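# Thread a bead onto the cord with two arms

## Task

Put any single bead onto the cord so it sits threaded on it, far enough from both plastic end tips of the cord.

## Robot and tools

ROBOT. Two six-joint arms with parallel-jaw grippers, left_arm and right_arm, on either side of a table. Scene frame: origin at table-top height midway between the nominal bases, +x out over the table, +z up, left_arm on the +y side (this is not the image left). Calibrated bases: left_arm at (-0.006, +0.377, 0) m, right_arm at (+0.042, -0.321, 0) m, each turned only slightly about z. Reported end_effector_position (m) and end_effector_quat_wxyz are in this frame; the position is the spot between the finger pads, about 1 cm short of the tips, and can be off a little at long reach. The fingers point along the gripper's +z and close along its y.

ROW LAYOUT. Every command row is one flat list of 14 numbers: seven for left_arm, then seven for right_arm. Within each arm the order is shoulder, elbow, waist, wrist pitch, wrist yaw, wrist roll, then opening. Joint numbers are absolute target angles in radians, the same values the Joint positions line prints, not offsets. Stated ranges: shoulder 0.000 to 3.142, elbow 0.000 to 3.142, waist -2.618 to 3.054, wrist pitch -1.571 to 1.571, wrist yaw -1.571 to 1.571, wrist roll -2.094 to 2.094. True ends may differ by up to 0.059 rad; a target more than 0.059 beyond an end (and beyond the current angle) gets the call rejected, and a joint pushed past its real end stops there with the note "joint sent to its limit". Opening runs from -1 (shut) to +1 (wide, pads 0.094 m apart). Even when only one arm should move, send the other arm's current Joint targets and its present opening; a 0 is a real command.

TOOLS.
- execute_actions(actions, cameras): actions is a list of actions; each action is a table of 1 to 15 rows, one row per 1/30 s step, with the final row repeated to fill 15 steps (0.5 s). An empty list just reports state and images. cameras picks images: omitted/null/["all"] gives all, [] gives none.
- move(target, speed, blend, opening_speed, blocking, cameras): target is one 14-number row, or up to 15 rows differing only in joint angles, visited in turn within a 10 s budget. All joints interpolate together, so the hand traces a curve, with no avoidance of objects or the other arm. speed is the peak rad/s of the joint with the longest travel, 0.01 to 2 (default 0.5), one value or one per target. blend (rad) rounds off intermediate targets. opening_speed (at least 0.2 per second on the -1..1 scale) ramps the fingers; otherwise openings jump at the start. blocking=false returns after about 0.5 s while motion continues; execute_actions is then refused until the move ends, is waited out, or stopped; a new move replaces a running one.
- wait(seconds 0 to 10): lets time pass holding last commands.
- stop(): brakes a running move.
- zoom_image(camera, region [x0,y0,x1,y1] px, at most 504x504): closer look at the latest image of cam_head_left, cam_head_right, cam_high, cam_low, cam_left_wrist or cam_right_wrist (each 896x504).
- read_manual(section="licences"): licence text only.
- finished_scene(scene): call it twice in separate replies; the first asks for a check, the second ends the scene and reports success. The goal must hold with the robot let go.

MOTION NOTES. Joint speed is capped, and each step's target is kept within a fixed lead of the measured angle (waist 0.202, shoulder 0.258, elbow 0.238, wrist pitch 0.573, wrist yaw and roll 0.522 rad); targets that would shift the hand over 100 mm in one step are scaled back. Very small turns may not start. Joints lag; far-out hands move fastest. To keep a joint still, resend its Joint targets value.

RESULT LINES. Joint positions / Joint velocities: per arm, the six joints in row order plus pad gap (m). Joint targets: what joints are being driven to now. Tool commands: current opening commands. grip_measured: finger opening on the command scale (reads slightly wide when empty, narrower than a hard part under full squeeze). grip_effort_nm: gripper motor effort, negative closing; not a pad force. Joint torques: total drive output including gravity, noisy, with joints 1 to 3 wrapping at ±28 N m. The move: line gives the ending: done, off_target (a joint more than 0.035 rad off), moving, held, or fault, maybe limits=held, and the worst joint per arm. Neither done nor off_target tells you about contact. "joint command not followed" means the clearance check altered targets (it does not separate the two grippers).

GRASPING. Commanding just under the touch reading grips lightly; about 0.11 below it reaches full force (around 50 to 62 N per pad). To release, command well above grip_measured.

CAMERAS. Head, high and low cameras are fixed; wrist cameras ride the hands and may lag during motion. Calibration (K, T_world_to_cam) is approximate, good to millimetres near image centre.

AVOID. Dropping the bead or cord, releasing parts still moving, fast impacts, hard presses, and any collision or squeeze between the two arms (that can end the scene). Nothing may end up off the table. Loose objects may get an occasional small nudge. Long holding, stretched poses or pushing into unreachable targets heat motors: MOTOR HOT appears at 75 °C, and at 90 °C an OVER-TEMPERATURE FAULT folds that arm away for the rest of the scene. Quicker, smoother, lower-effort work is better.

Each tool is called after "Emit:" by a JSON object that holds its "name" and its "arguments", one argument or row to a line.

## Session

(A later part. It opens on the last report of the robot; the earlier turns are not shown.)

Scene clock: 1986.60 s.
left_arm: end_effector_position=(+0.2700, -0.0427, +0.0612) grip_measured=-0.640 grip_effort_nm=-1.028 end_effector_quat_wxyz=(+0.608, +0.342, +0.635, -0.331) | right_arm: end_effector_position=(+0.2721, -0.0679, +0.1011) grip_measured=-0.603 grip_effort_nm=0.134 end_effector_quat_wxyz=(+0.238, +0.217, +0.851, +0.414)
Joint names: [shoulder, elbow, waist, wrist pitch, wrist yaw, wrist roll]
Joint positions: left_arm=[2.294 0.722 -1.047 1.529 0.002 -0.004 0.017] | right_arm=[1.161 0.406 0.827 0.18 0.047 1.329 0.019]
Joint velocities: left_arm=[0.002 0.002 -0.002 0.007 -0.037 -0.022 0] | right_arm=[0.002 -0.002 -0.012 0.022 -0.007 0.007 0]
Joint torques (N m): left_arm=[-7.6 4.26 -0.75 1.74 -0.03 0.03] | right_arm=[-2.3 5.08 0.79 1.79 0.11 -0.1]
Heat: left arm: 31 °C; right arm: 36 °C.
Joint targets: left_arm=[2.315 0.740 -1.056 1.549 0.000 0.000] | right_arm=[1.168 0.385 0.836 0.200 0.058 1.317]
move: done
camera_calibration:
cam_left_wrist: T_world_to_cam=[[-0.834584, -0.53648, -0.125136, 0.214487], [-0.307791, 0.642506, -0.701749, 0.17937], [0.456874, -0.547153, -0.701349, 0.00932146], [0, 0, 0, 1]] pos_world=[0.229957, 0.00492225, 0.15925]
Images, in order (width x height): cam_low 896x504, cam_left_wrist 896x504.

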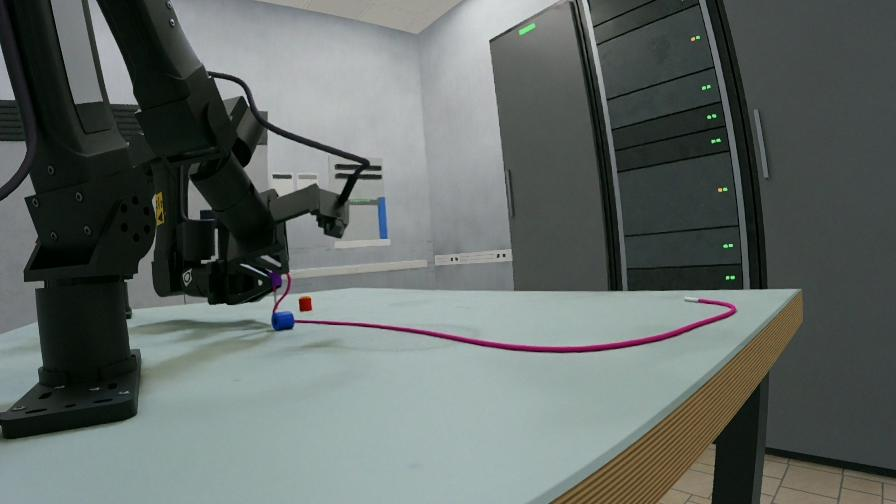

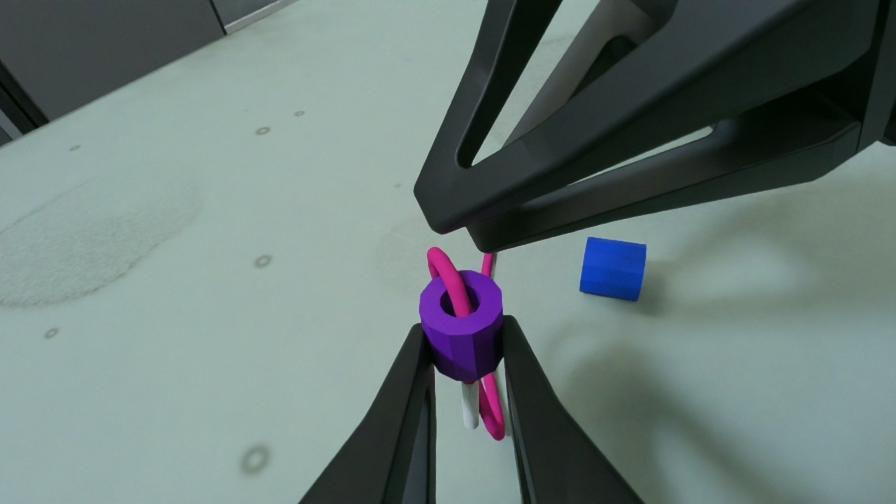

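Emit:
{"name": "move", "arguments": {
  "target": [2.315,0.740,-1.056,1.549,0,0,-0.75,1.200,0.364,0.793,0.253,0.058,1.317,-0.6],
  "speed": 0.08,
  "cameras": ["cam_left_wrist","cam_low","cam_right_wrist"]
}}

Emit:
{"name": "zoom_image", "arguments": {
  "camera": "cam_low",
  "region": [230, 220, 350, 310]
}}

Emit:
{"name": "zoom_image", "arguments": {
  "camera": "cam_left_wrist",
  "region": [340, 180, 590, 450]
}}

Scene clock: 2016.33 s.
left_arm: end_effector_position=(+0.2700, -0.0427, +0.0612) grip_measured=-0.640 grip_effort_nm=-1.028 end_effector_quat_wxyz=(+0.608, +0.342, +0.635, -0.331) | right_arm: end_effector_position=(+0.2790, -0.0734, +0.0927) grip_measured=-0.603 grip_effort_nm=0.134 end_effector_quat_wxyz=(+0.243, +0.228, +0.849, +0.410)
Joint names: [shoulder, elbow, waist, wrist pitch, wrist yaw, wrist roll]
Joint positions: left_arm=[2.294 0.722 -1.047 1.529 0.002 -0.004 0.017] | right_arm=[1.193 0.384 0.801 0.232 0.047 1.329 0.019]
Joint velocities: left_arm=[-0.007 -0.007 0.002 -0.125 -0.022 -0.022 0] | right_arm=[-0.012 0.002 -0.007 -0.007 0.022 -0.007 0.001]
Joint torques (N m): left_arm=[-7.58 4.26 -0.75 1.74 -0.04 0.03] | right_arm=[-2.43 5 -0.75 1.77 0.11 -0.12]
Heat: left arm: 32 °C; right arm: 36 °C.
Joint targets: left_arm=[2.315 0.740 -1.056 1.549 0.000 0.000] | right_arm=[1.200 0.364 0.793 0.253 0.058 1.317]
move: done
camera_calibration:
cam_left_wrist: T_world_to_cam=[[-0.834584, -0.53648, -0.125136, 0.214487], [-0.307791, 0.642506, -0.701749, 0.17937], [0.456874, -0.547153, -0.701349, 0.00932146], [0, 0, 0, 1]] pos_world=[0.229957, 0.00492225, 0.15925]
cam_right_wrist: T_world_to_cam=[[-0.265186, -0.497318, -0.826046, 0.115927], [-0.9618, 0.0760593, 0.262976, 0.274711], [-0.0679541, 0.864228, -0.49849, 0.244502], [0, 0, 0, 1]] pos_world=[0.311574, -0.174548, 0.1454]
Images, in order (width x height): cam_low 896x504, cam_left_wrist 896x504, cam_right_wrist 896x504.

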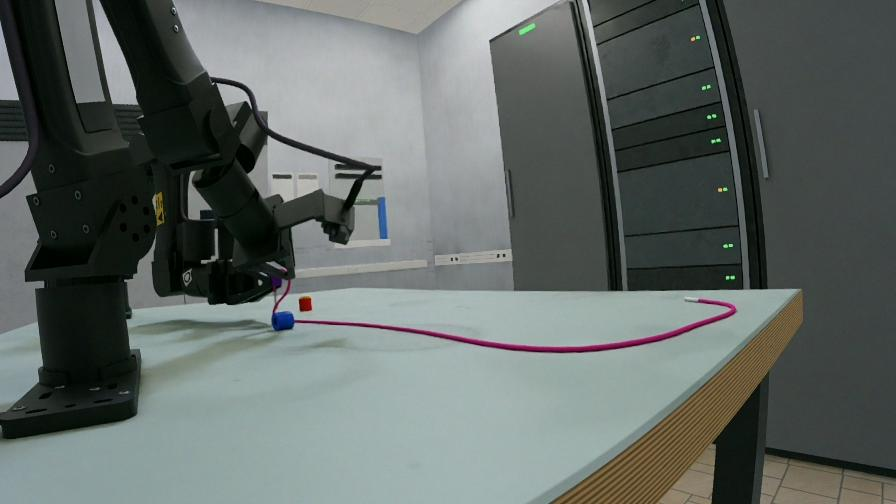

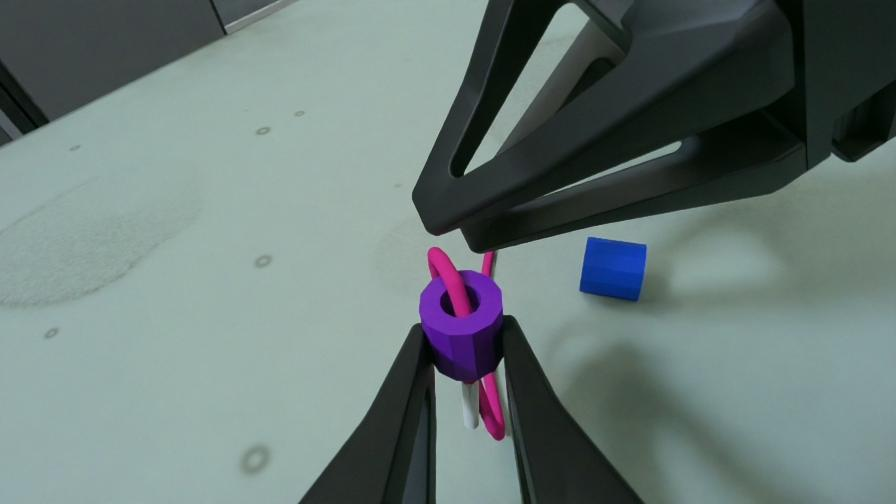

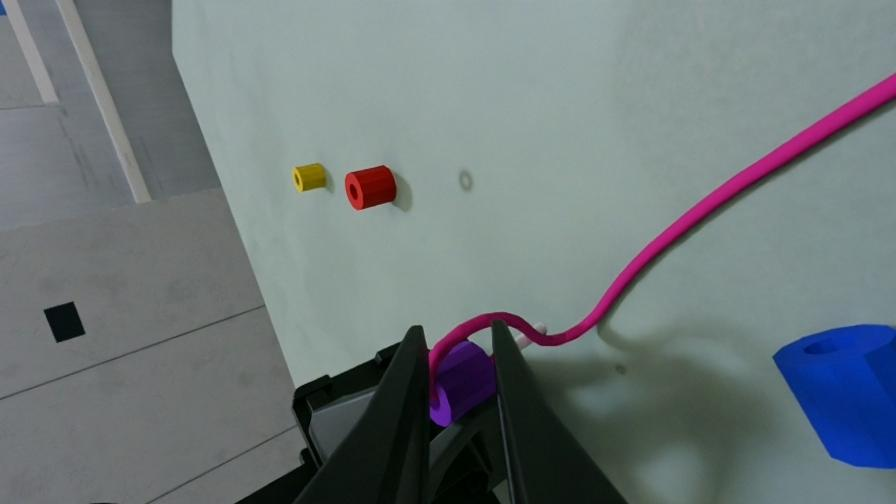

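Scaled by 4.200 from the camera's 896x504 image, which has a finer 1280x720 frame.

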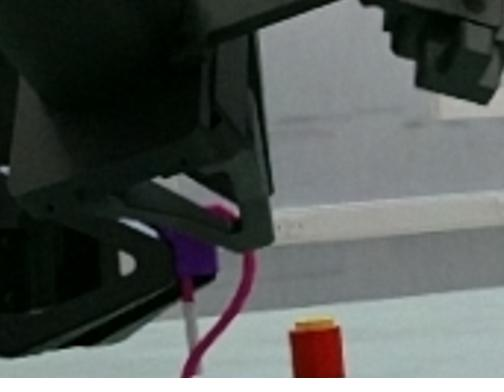

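Scaled by 1.867 from the camera's 896x504 image, which has a finer 1280x720 frame.

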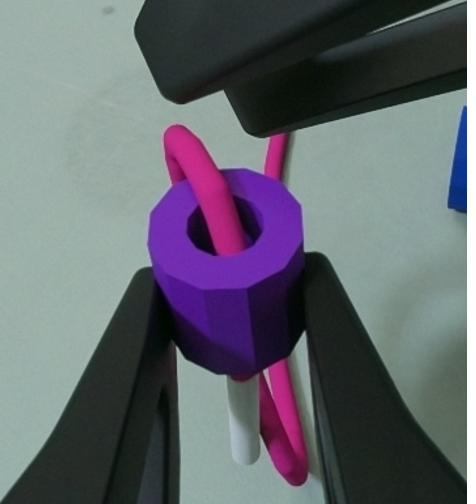

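Emit:
{"name": "move", "arguments": {
  "target": [2.315,0.740,-1.056,1.549,0,0,-0.75,1.200,0.364,0.793,0.253,0.058,1.317,-1],
  "opening_speed": 0.4,
  "cameras": ["cam_low","cam_right_wrist"]
}}

Emit:
{"name": "zoom_image", "arguments": {
  "camera": "cam_low",
  "region": [180, 190, 320, 290]
}}

Scene clock: 2054.53 s.
left_arm: end_effector_position=(+0.2700, -0.0427, +0.0613) grip_measured=-0.640 grip_effort_nm=-1.023 end_effector_quat_wxyz=(+0.608, +0.342, +0.635, -0.331) | right_arm: end_effector_position=(+0.2791, -0.0733, +0.0929) grip_measured=-0.988 grip_effort_nm=-0.691 end_effector_quat_wxyz=(+0.244, +0.228, +0.848, +0.411)
Joint names: [shoulder, elbow, waist, wrist pitch, wrist yaw, wrist roll]
Joint positions: left_arm=[2.294 0.722 -1.047 1.53 0.002 -0.004 0.017] | right_arm=[1.193 0.384 0.801 0.233 0.047 1.329 0.001]
Joint velocities: left_arm=[0.002 -0.002 -0.017 0.007 -0.095 -0.022 0] | right_arm=[-0.002 -0.002 0.002 0.037 0.037 -0.051 0.001]
Joint torques (N m): left_arm=[-7.58 4.25 -0.72 1.74 -0.03 0.03] | right_arm=[-2.47 5.01 -0.66 1.79 0.1 -0.1]
Heat: left arm: 32 °C; right arm: 35 °C.
Joint targets: left_arm=[2.315 0.740 -1.056 1.549 0.000 0.000] | right_arm=[1.200 0.364 0.793 0.253 0.058 1.317]
move: done
camera_calibration:
cam_right_wrist: T_world_to_cam=[[-0.264547, -0.496621, -0.82667, 0.116139], [-0.962003, 0.0758377, 0.262296, 0.274844], [-0.0675689, 0.864648, -0.497813, 0.24439], [0, 0, 0, 1]] pos_world=[0.311638, -0.174478, 0.145578]
Images, in order (width x height): cam_low 896x504, cam_right_wrist 896x504.

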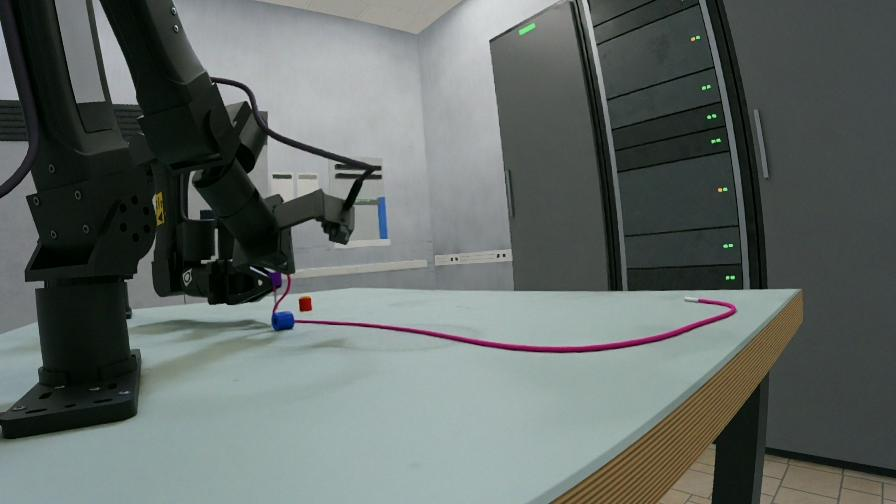

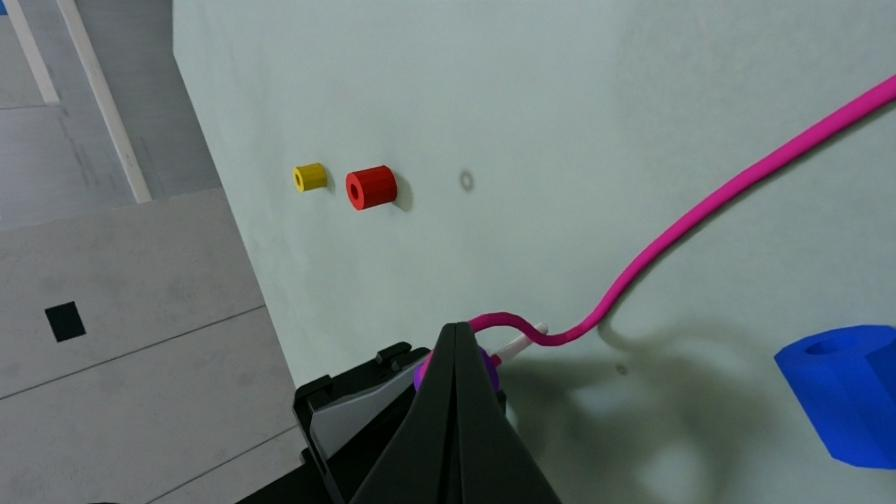

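Scaled by 3.600 from the camera's 896x504 image, which has a finer 1280x720 frame.

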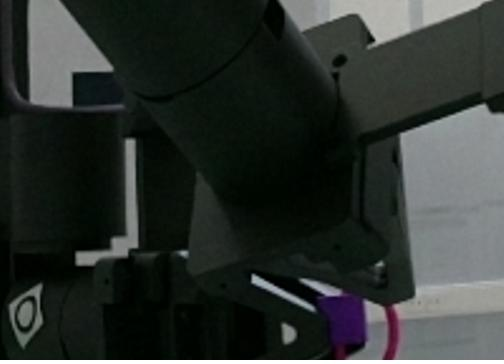

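Emit:
{"name": "zoom_image", "arguments": {
  "camera": "cam_low",
  "region": [230, 250, 330, 340]
}}

Emit:
{"name": "zoom_image", "arguments": {
  "camera": "cam_right_wrist",
  "region": [380, 280, 620, 420]
}}

Emit:
{"name": "wait", "arguments": {
  "seconds": 0.1
}}

Scaled by 5.040 from the camera's 896x504 image, which has a finer 1280x720 frame.

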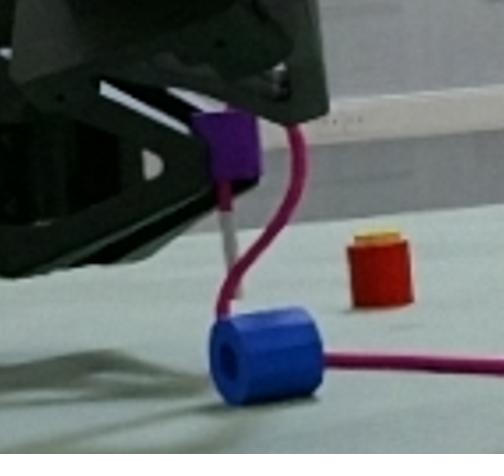

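Scaled by 2.100 from the camera's 896x504 image, which has a finer 1280x720 frame.

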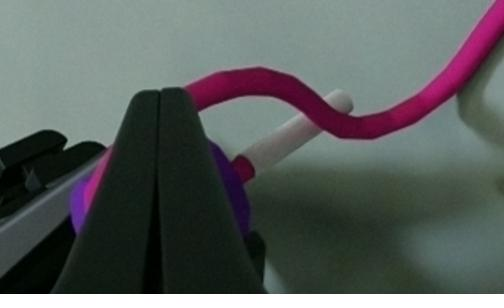

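Scene clock: 2063.93 s.
left_arm: end_effector_position=(+0.2700, -0.0427, +0.0613) grip_measured=-0.640 grip_effort_nm=-1.028 end_effector_quat_wxyz=(+0.608, +0.342, +0.635, -0.331) | right_arm: end_effector_position=(+0.2791, -0.0733, +0.0929) grip_measured=-0.988 grip_effort_nm=-0.686 end_effector_quat_wxyz=(+0.244, +0.228, +0.848, +0.411)
Joint names: [shoulder, elbow, waist, wrist pitch, wrist yaw, wrist roll]
Joint positions: left_arm=[2.294 0.722 -1.047 1.53 0.002 -0.004 0.017] | right_arm=[1.193 0.384 0.801 0.233 0.047 1.329 0.001]
Joint velocities: left_arm=[-0.002 -0.002 -0.007 -0.022 -0.022 -0.051 0.001] | right_arm=[-0.012 -0.012 0.002 -0.037 0.037 -0.037 0.001]
Joint torques (N m): left_arm=[-7.58 4.25 -0.73 1.73 -0.04 0.03] | right_arm=[-2.4 5.04 -0.76 1.81 0.11 -0.09]
Heat: left arm: 33 °C; right arm: 35 °C.
Joint targets: left_arm=[2.315 0.740 -1.056 1.549 0.000 0.000] | right_arm=[1.200 0.364 0.793 0.253 0.058 1.317]
Tool commands: left_gripper/opening=-0.75 right_gripper/opening=-1.0
wait: 0.10 s; at rest from the start
camera_calibration:
cam_left_wrist: T_world_to_cam=[[-0.834558, -0.53652, -0.125139, 0.21449], [-0.307644, 0.642282, -0.702018, 0.179406], [0.457021, -0.547376, -0.701078, 0.00931936], [0, 0, 0, 1]] pos_world=[0.229939, 0.00495016, 0.159321]
cam_right_wrist: T_world_to_cam=[[-0.264547, -0.496621, -0.82667, 0.116139], [-0.962003, 0.0758377, 0.262296, 0.274844], [-0.0675689, 0.864648, -0.497813, 0.24439], [0, 0, 0, 1]] pos_world=[0.311638, -0.174478, 0.145578]

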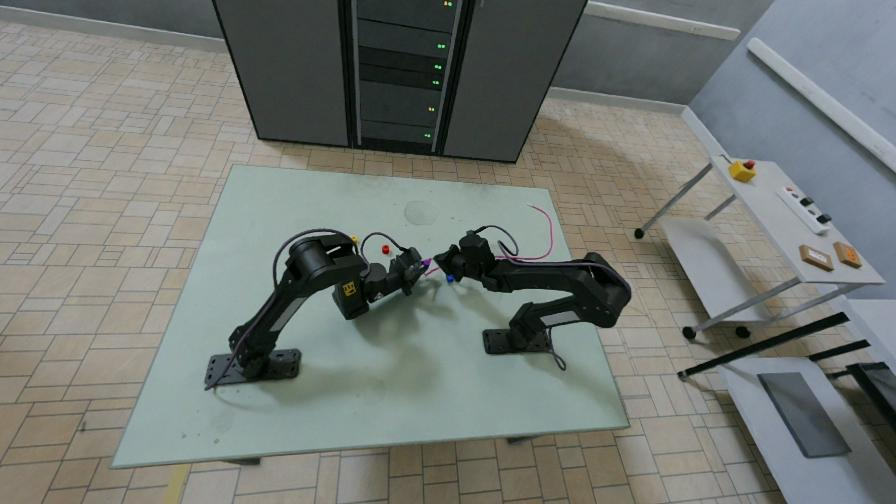

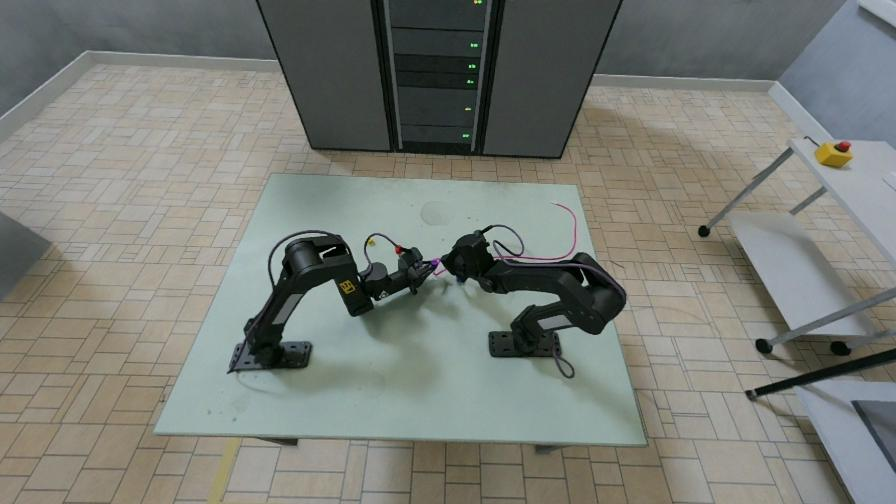

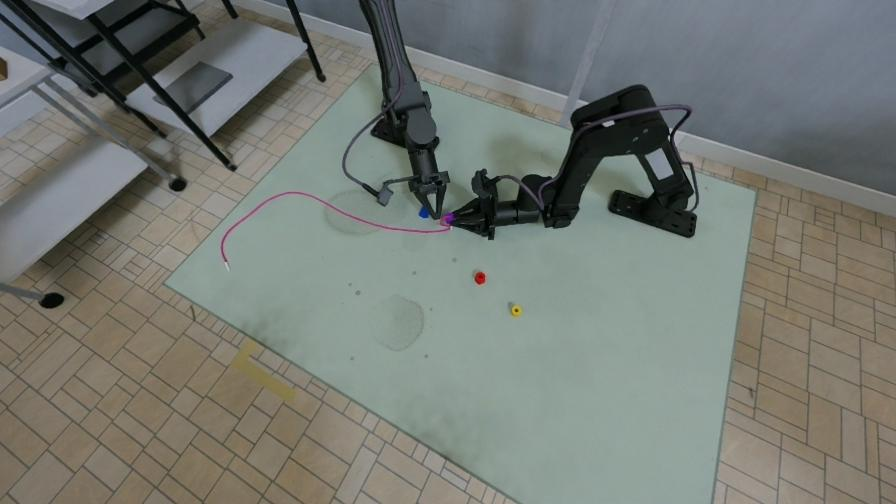

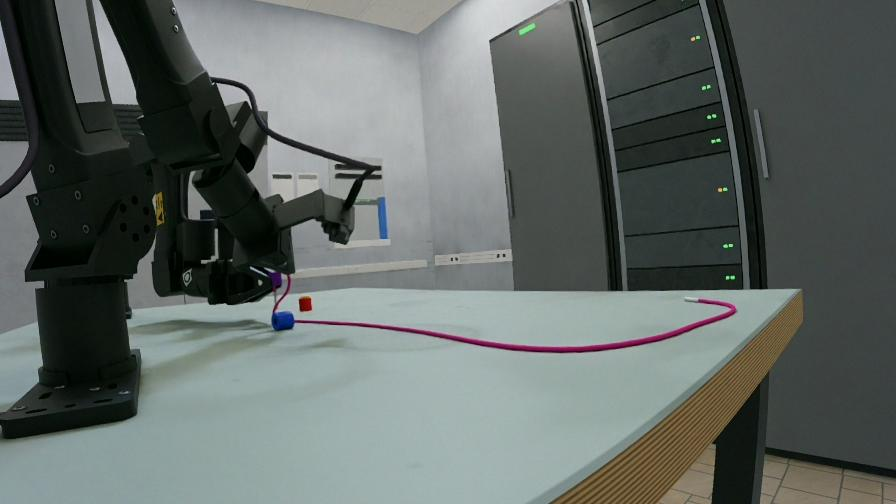

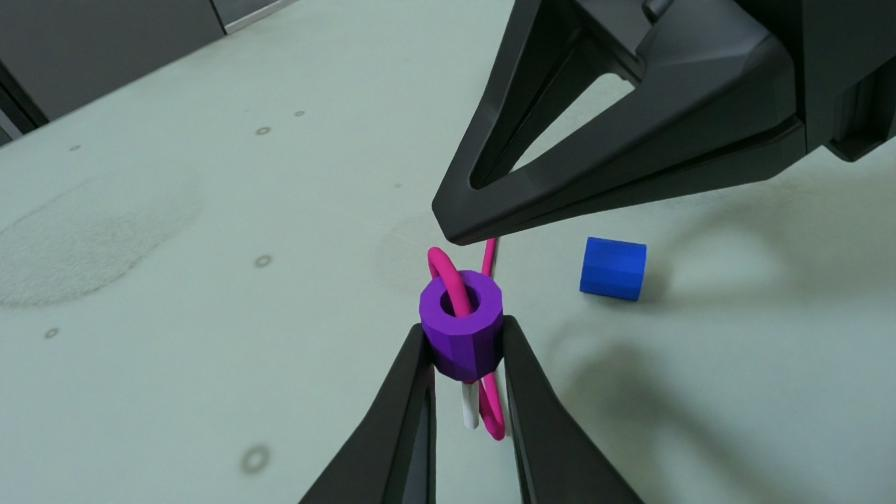

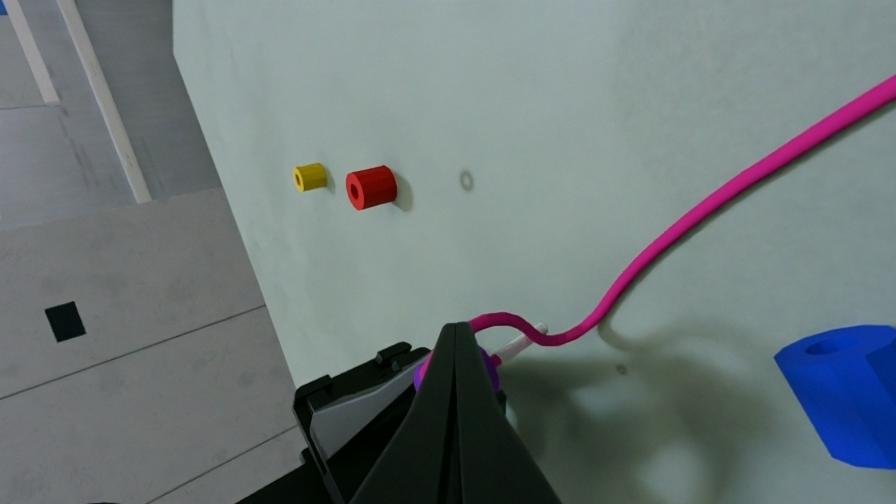

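Emit:
{"name": "move", "arguments": {
  "target": [
    [2.315,0.740,-1.056,1.549,0,0,-0.75,1.06,0.54,0.793,-0.0,0.058,1.317,-0.5],
    [2.315,0.740,-1.056,1.549,0,0,-0.75,0.78,0.12,0.83,0.29,0.02,0.35,-0.5],
    [2.315,0.740,-1.056,1.549,0,0,-0.75,1.13,0.025,0.889,0.70,0.0,0.34,-0.5],
    [2.205,0.706,-1.056,1.474,0,0,-0.75,1.13,0.025,0.889,0.70,0.0,0.34,-0.5]
  ],
  "speed": 0.4
}}

Emit:
{"name": "zoom_image", "arguments": {
  "camera": "cam_low",
  "region": [230, 240, 330, 340]
}}

Scene clock: 2145.90 s.
left_arm: end_effector_position=(+0.2694, -0.0419, +0.0678) grip_measured=-0.640 grip_effort_nm=-1.023 end_effector_quat_wxyz=(+0.603, +0.345, +0.640, -0.328) | right_arm: end_effector_position=(+0.2277, -0.0836, +0.0694) grip_measured=-0.503 grip_effort_nm=0.129 end_effector_quat_wxyz=(+0.445, -0.229, +0.804, +0.320)
Joint names: [shoulder, elbow, waist, wrist pitch, wrist yaw, wrist roll]
Joint positions: left_arm=[2.245 0.711 -1.047 1.476 0.002 -0.004 0.017] | right_arm=[1.126 0.042 0.88 0.674 0.007 0.348 0.023]
Joint velocities: left_arm=[-0.012 0.002 -0.007 -0.081 -0.022 0.007 0] | right_arm=[-0.012 0.007 0.002 -0.022 0.007 0.007 0]
Joint torques (N m): left_arm=[-12.75 2.71 -0.75 1.55 -0.04 0.03] | right_arm=[-1.16 4.34 0.79 1.97 -0.08 -0.07]
Heat: left arm: 33 °C; right arm: 35 °C.
Joint targets: left_arm=[2.205 0.706 -1.056 1.474 0.000 0.000] | right_arm=[1.130 0.025 0.889 0.700 0.000 0.340]
move: off_target (left_arm); left_arm: the shoulder is farthest, 0.040 rad from its target
camera_calibration:
cam_left_wrist: T_world_to_cam=[[-0.835709, -0.534765, -0.124968, 0.215671], [-0.314053, 0.652051, -0.690073, 0.184634], [0.450512, -0.537454, -0.712869, 0.0175506], [0, 0, 0, 1]] pos_world=[0.230316, 0.00437514, 0.166874]
cam_right_wrist: T_world_to_cam=[[0.599763, -0.695504, -0.395676, -0.165345], [-0.799166, -0.495793, -0.339886, 0.189229], [0.0402191, 0.520062, -0.853181, 0.209381], [0, 0, 0, 1]] pos_world=[0.241973, -0.130071, 0.177534]

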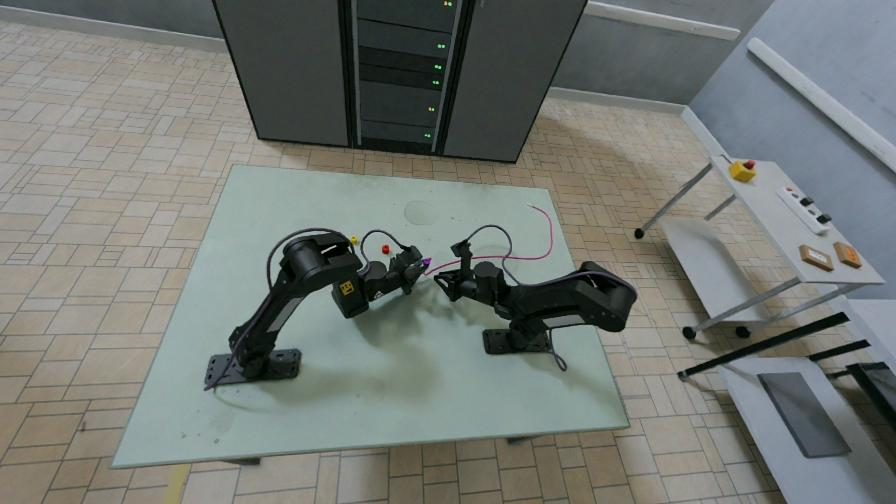

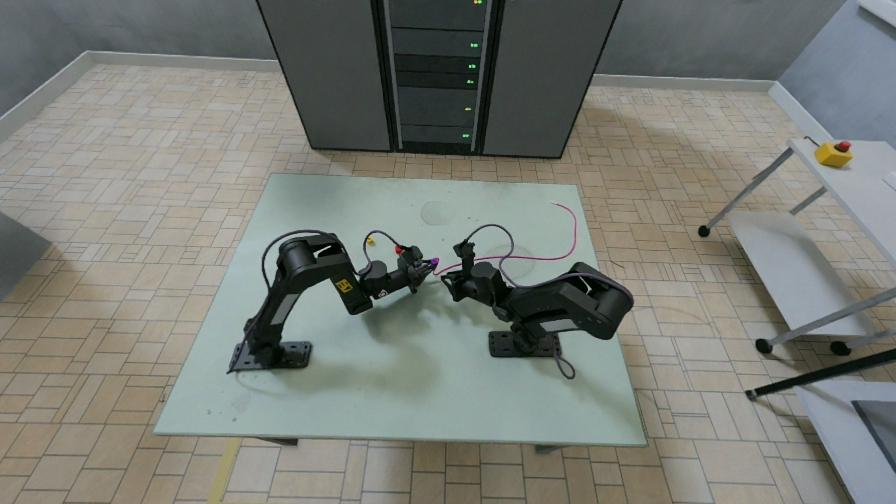

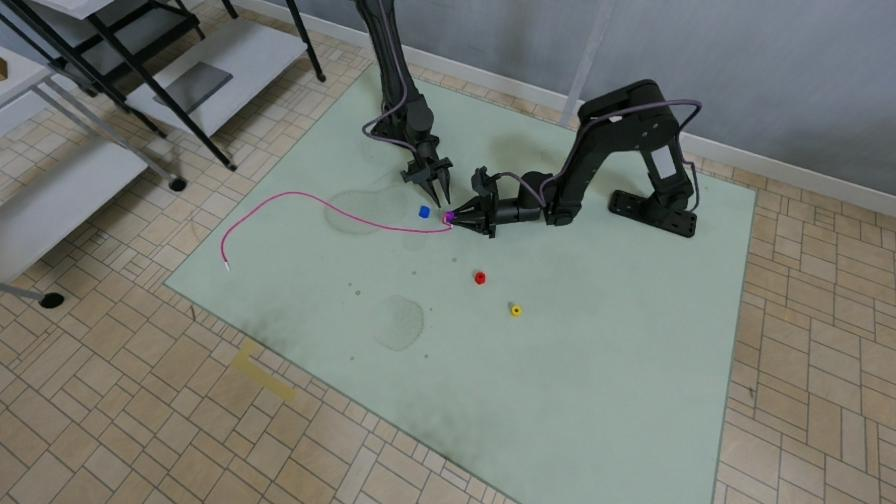

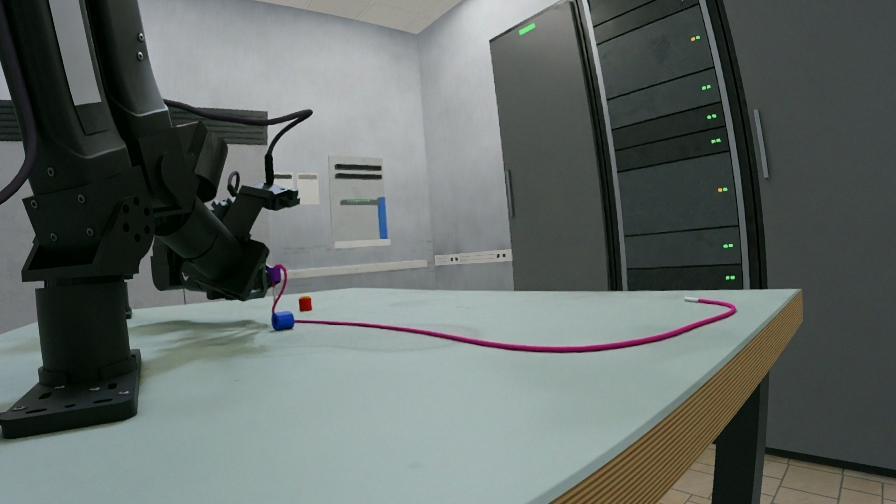

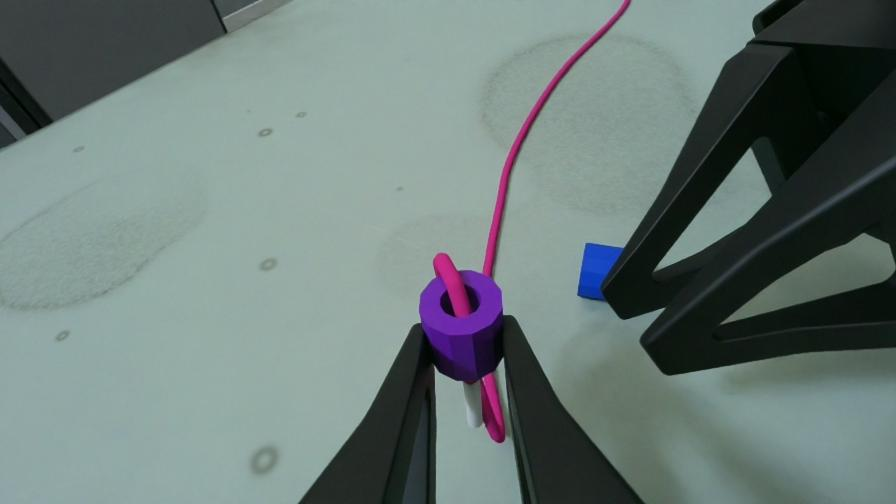

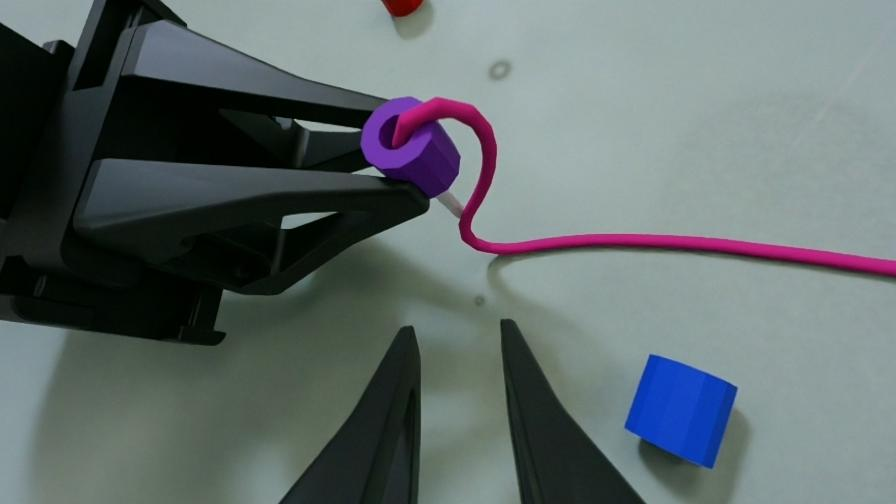

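Scaled by 5.040 from the camera's 896x504 image, which has a finer 1280x720 frame.

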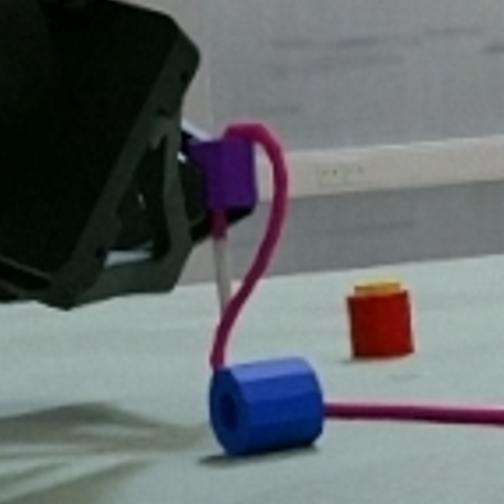

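Emit:
{"name": "move", "arguments": {
  "target": [2.205,0.706,-1.056,1.474,0,0,-0.75,1.478,0.11,0.889,1.005,0.0,0.34,-0.65],
  "speed": 0.3,
  "cameras": ["cam_low","cam_left_wrist","cam_right_wrist"]
}}

Emit:
{"name": "zoom_image", "arguments": {
  "camera": "cam_low",
  "region": [230, 240, 330, 340]
}}

Scene clock: 2180.53 s.
left_arm: end_effector_position=(+0.2694, -0.0419, +0.0675) grip_measured=-0.640 grip_effort_nm=-1.023 end_effector_quat_wxyz=(+0.602, +0.345, +0.641, -0.328) | right_arm: end_effector_position=(+0.2416, -0.0655, +0.0523) grip_measured=-0.647 grip_effort_nm=-0.183 end_effector_quat_wxyz=(+0.446, -0.229, +0.804, +0.320)
Joint names: [shoulder, elbow, waist, wrist pitch, wrist yaw, wrist roll]
Joint positions: left_arm=[2.245 0.711 -1.047 1.475 0.002 -0.004 0.017] | right_arm=[1.469 0.081 0.88 0.979 0.006 0.348 0.017]
Joint velocities: left_arm=[0.002 -0.002 0.012 -0.051 -0.037 -0.022 0] | right_arm=[-0.012 -0.002 -0.012 0.037 0.007 0.081 0]
Joint torques (N m): left_arm=[-12.75 2.7 -0.73 1.56 -0.04 0.03] | right_arm=[-2.44 6.41 0.72 1.99 -0.08 -0.1]
Heat: left arm: 32 °C; right arm: 38 °C.
Joint targets: left_arm=[2.205 0.706 -1.056 1.474 0.000 0.000] | right_arm=[1.478 0.110 0.889 1.005 0.000 0.340]
move: off_target (left_arm); left_arm: the shoulder is farthest, 0.040 rad from its target
camera_calibration:
cam_left_wrist: T_world_to_cam=[[-0.835788, -0.534645, -0.124955, 0.21566], [-0.314485, 0.652711, -0.689252, 0.184514], [0.450065, -0.536771, -0.713666, 0.0175629], [0, 0, 0, 1]] pos_world=[0.230369, 0.00429446, 0.166659]
cam_right_wrist: T_world_to_cam=[[0.600555, -0.694767, -0.39577, -0.168016], [-0.798572, -0.496279, -0.340572, 0.203385], [0.0402061, 0.520583, -0.852864, 0.184928], [0, 0, 0, 1]] pos_world=[0.255885, -0.112066, 0.16049]
Images, in order (width x height): cam_low 896x504, cam_left_wrist 896x504, cam_right_wrist 896x504.

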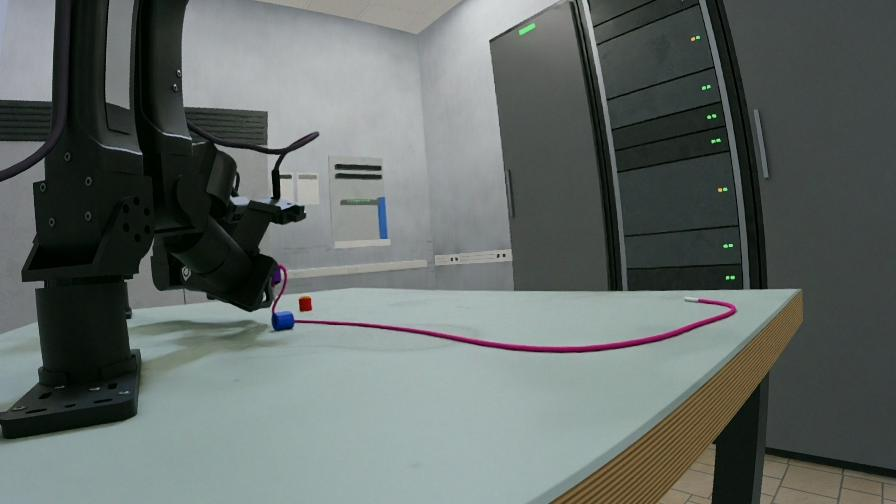

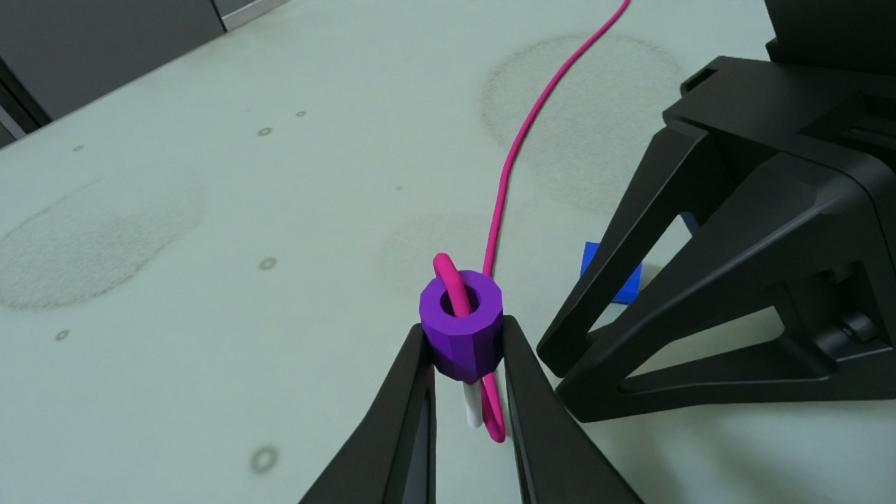

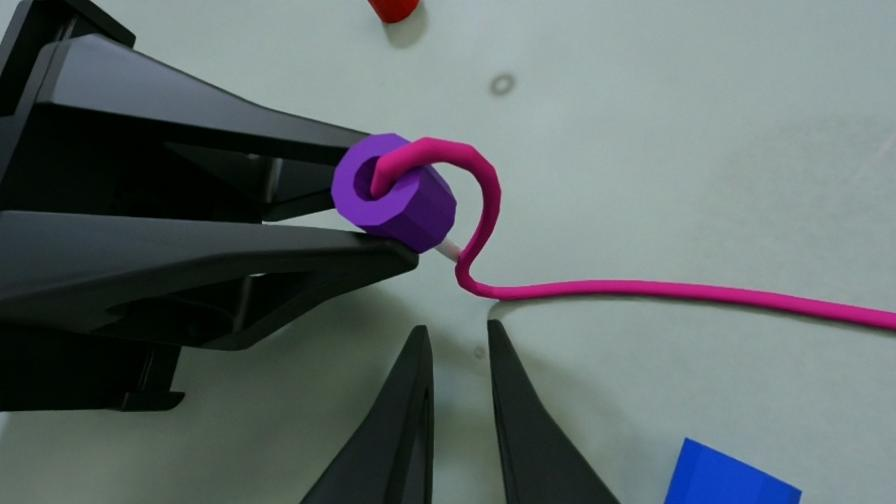

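Scaled by 5.040 from the camera's 896x504 image, which has a finer 1280x720 frame.

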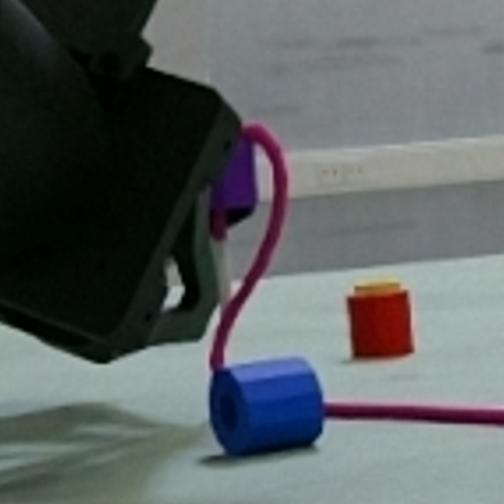

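Emit:
{"name": "move", "arguments": {
  "target": [2.152,0.701,-1.056,1.440,0,0,-0.75,1.478,0.11,0.889,1.005,0.0,0.34,-0.65],
  "speed": 0.1,
  "cameras": ["cam_low","cam_left_wrist","cam_right_wrist"]
}}

Emit:
{"name": "zoom_image", "arguments": {
  "camera": "cam_low",
  "region": [230, 240, 330, 340]
}}

Scene clock: 2211.23 s.
left_arm: end_effector_position=(+0.2697, -0.0423, +0.0815) grip_measured=-0.640 grip_effort_nm=-1.028 end_effector_quat_wxyz=(+0.606, +0.343, +0.637, -0.330) | right_arm: end_effector_position=(+0.2417, -0.0654, +0.0526) grip_measured=-0.647 grip_effort_nm=-0.183 end_effector_quat_wxyz=(+0.446, -0.229, +0.804, +0.320)
Joint names: [shoulder, elbow, waist, wrist pitch, wrist yaw, wrist roll]
Joint positions: left_arm=[2.196 0.706 -1.047 1.441 0.002 -0.004 0.017] | right_arm=[1.469 0.081 0.88 0.98 0.006 0.348 0.017]
Joint velocities: left_arm=[0.007 -0.017 0.002 0.022 -0.037 -0.037 0] | right_arm=[0.002 -0.007 -0.017 0.066 -0.051 -0.051 0.001]
Joint torques (N m): left_arm=[-12.96 2.89 -0.75 1.53 -0.03 0.03] | right_arm=[-2.51 6.38 0.75 1.96 -0.07 -0.07]
Heat: left arm: 32 °C; right arm: 35 °C.
Joint targets: left_arm=[2.152 0.701 -1.056 1.440 0.000 0.000] | right_arm=[1.478 0.110 0.889 1.005 0.000 0.340]
move: off_target (left_arm); left_arm: the shoulder is farthest, 0.044 rad from its target
camera_calibration:
cam_left_wrist: T_world_to_cam=[[-0.835003, -0.535841, -0.125077, 0.217166], [-0.310133, 0.646076, -0.697426, 0.193792], [0.454519, -0.543562, -0.705657, 0.0250306], [0, 0, 0, 1]] pos_world=[0.230058, 0.00476759, 0.179981]
cam_right_wrist: T_world_to_cam=[[0.600833, -0.694409, -0.395973, -0.167925], [-0.798332, -0.495971, -0.341582, 0.203589], [0.0408067, 0.521352, -0.852365, 0.18498], [0, 0, 0, 1]] pos_world=[0.255878, -0.112074, 0.160719]
Images, in order (width x height): cam_low 896x504, cam_left_wrist 896x504, cam_right_wrist 896x504.

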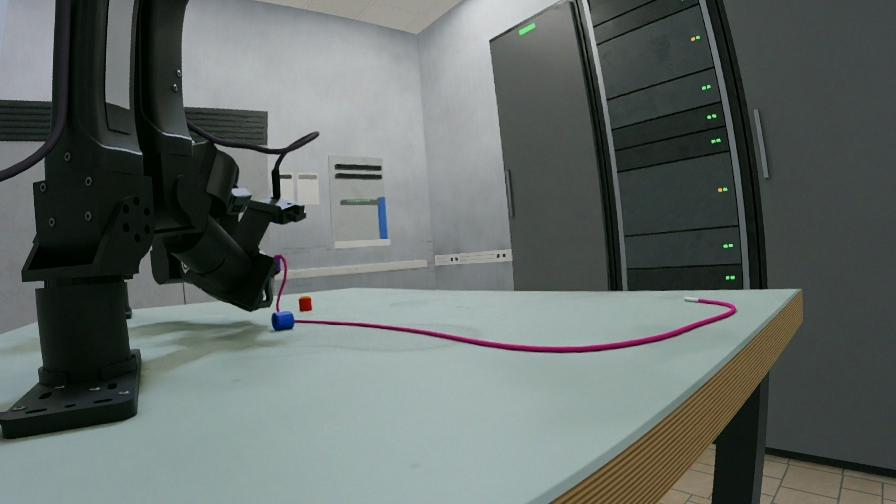

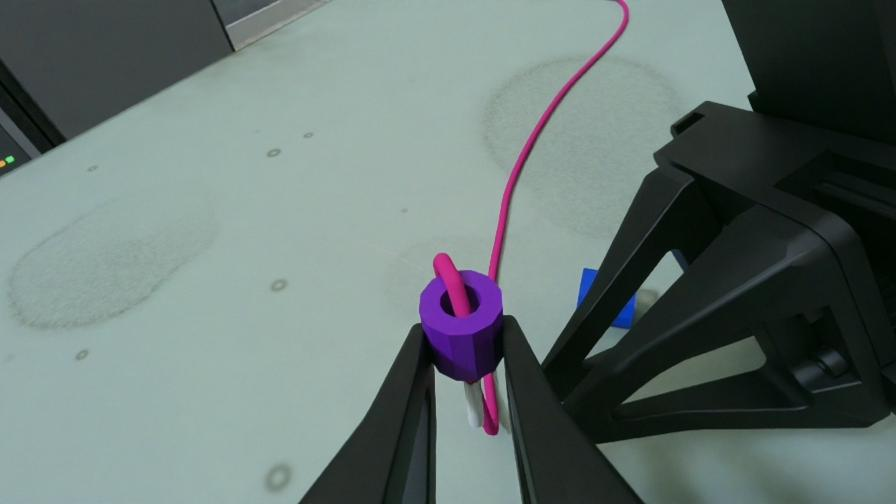

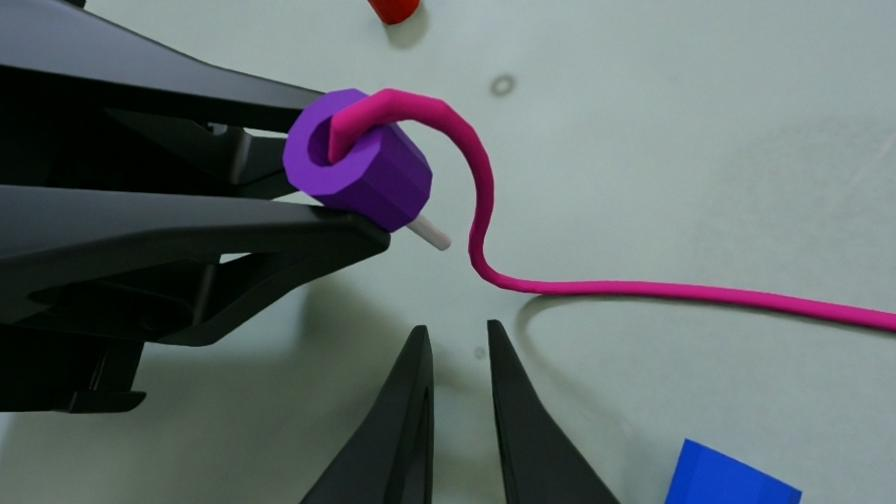

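Scaled by 5.040 from the camera's 896x504 image, which has a finer 1280x720 frame.

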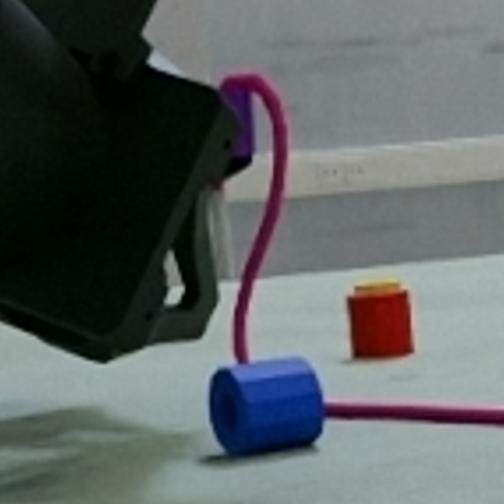

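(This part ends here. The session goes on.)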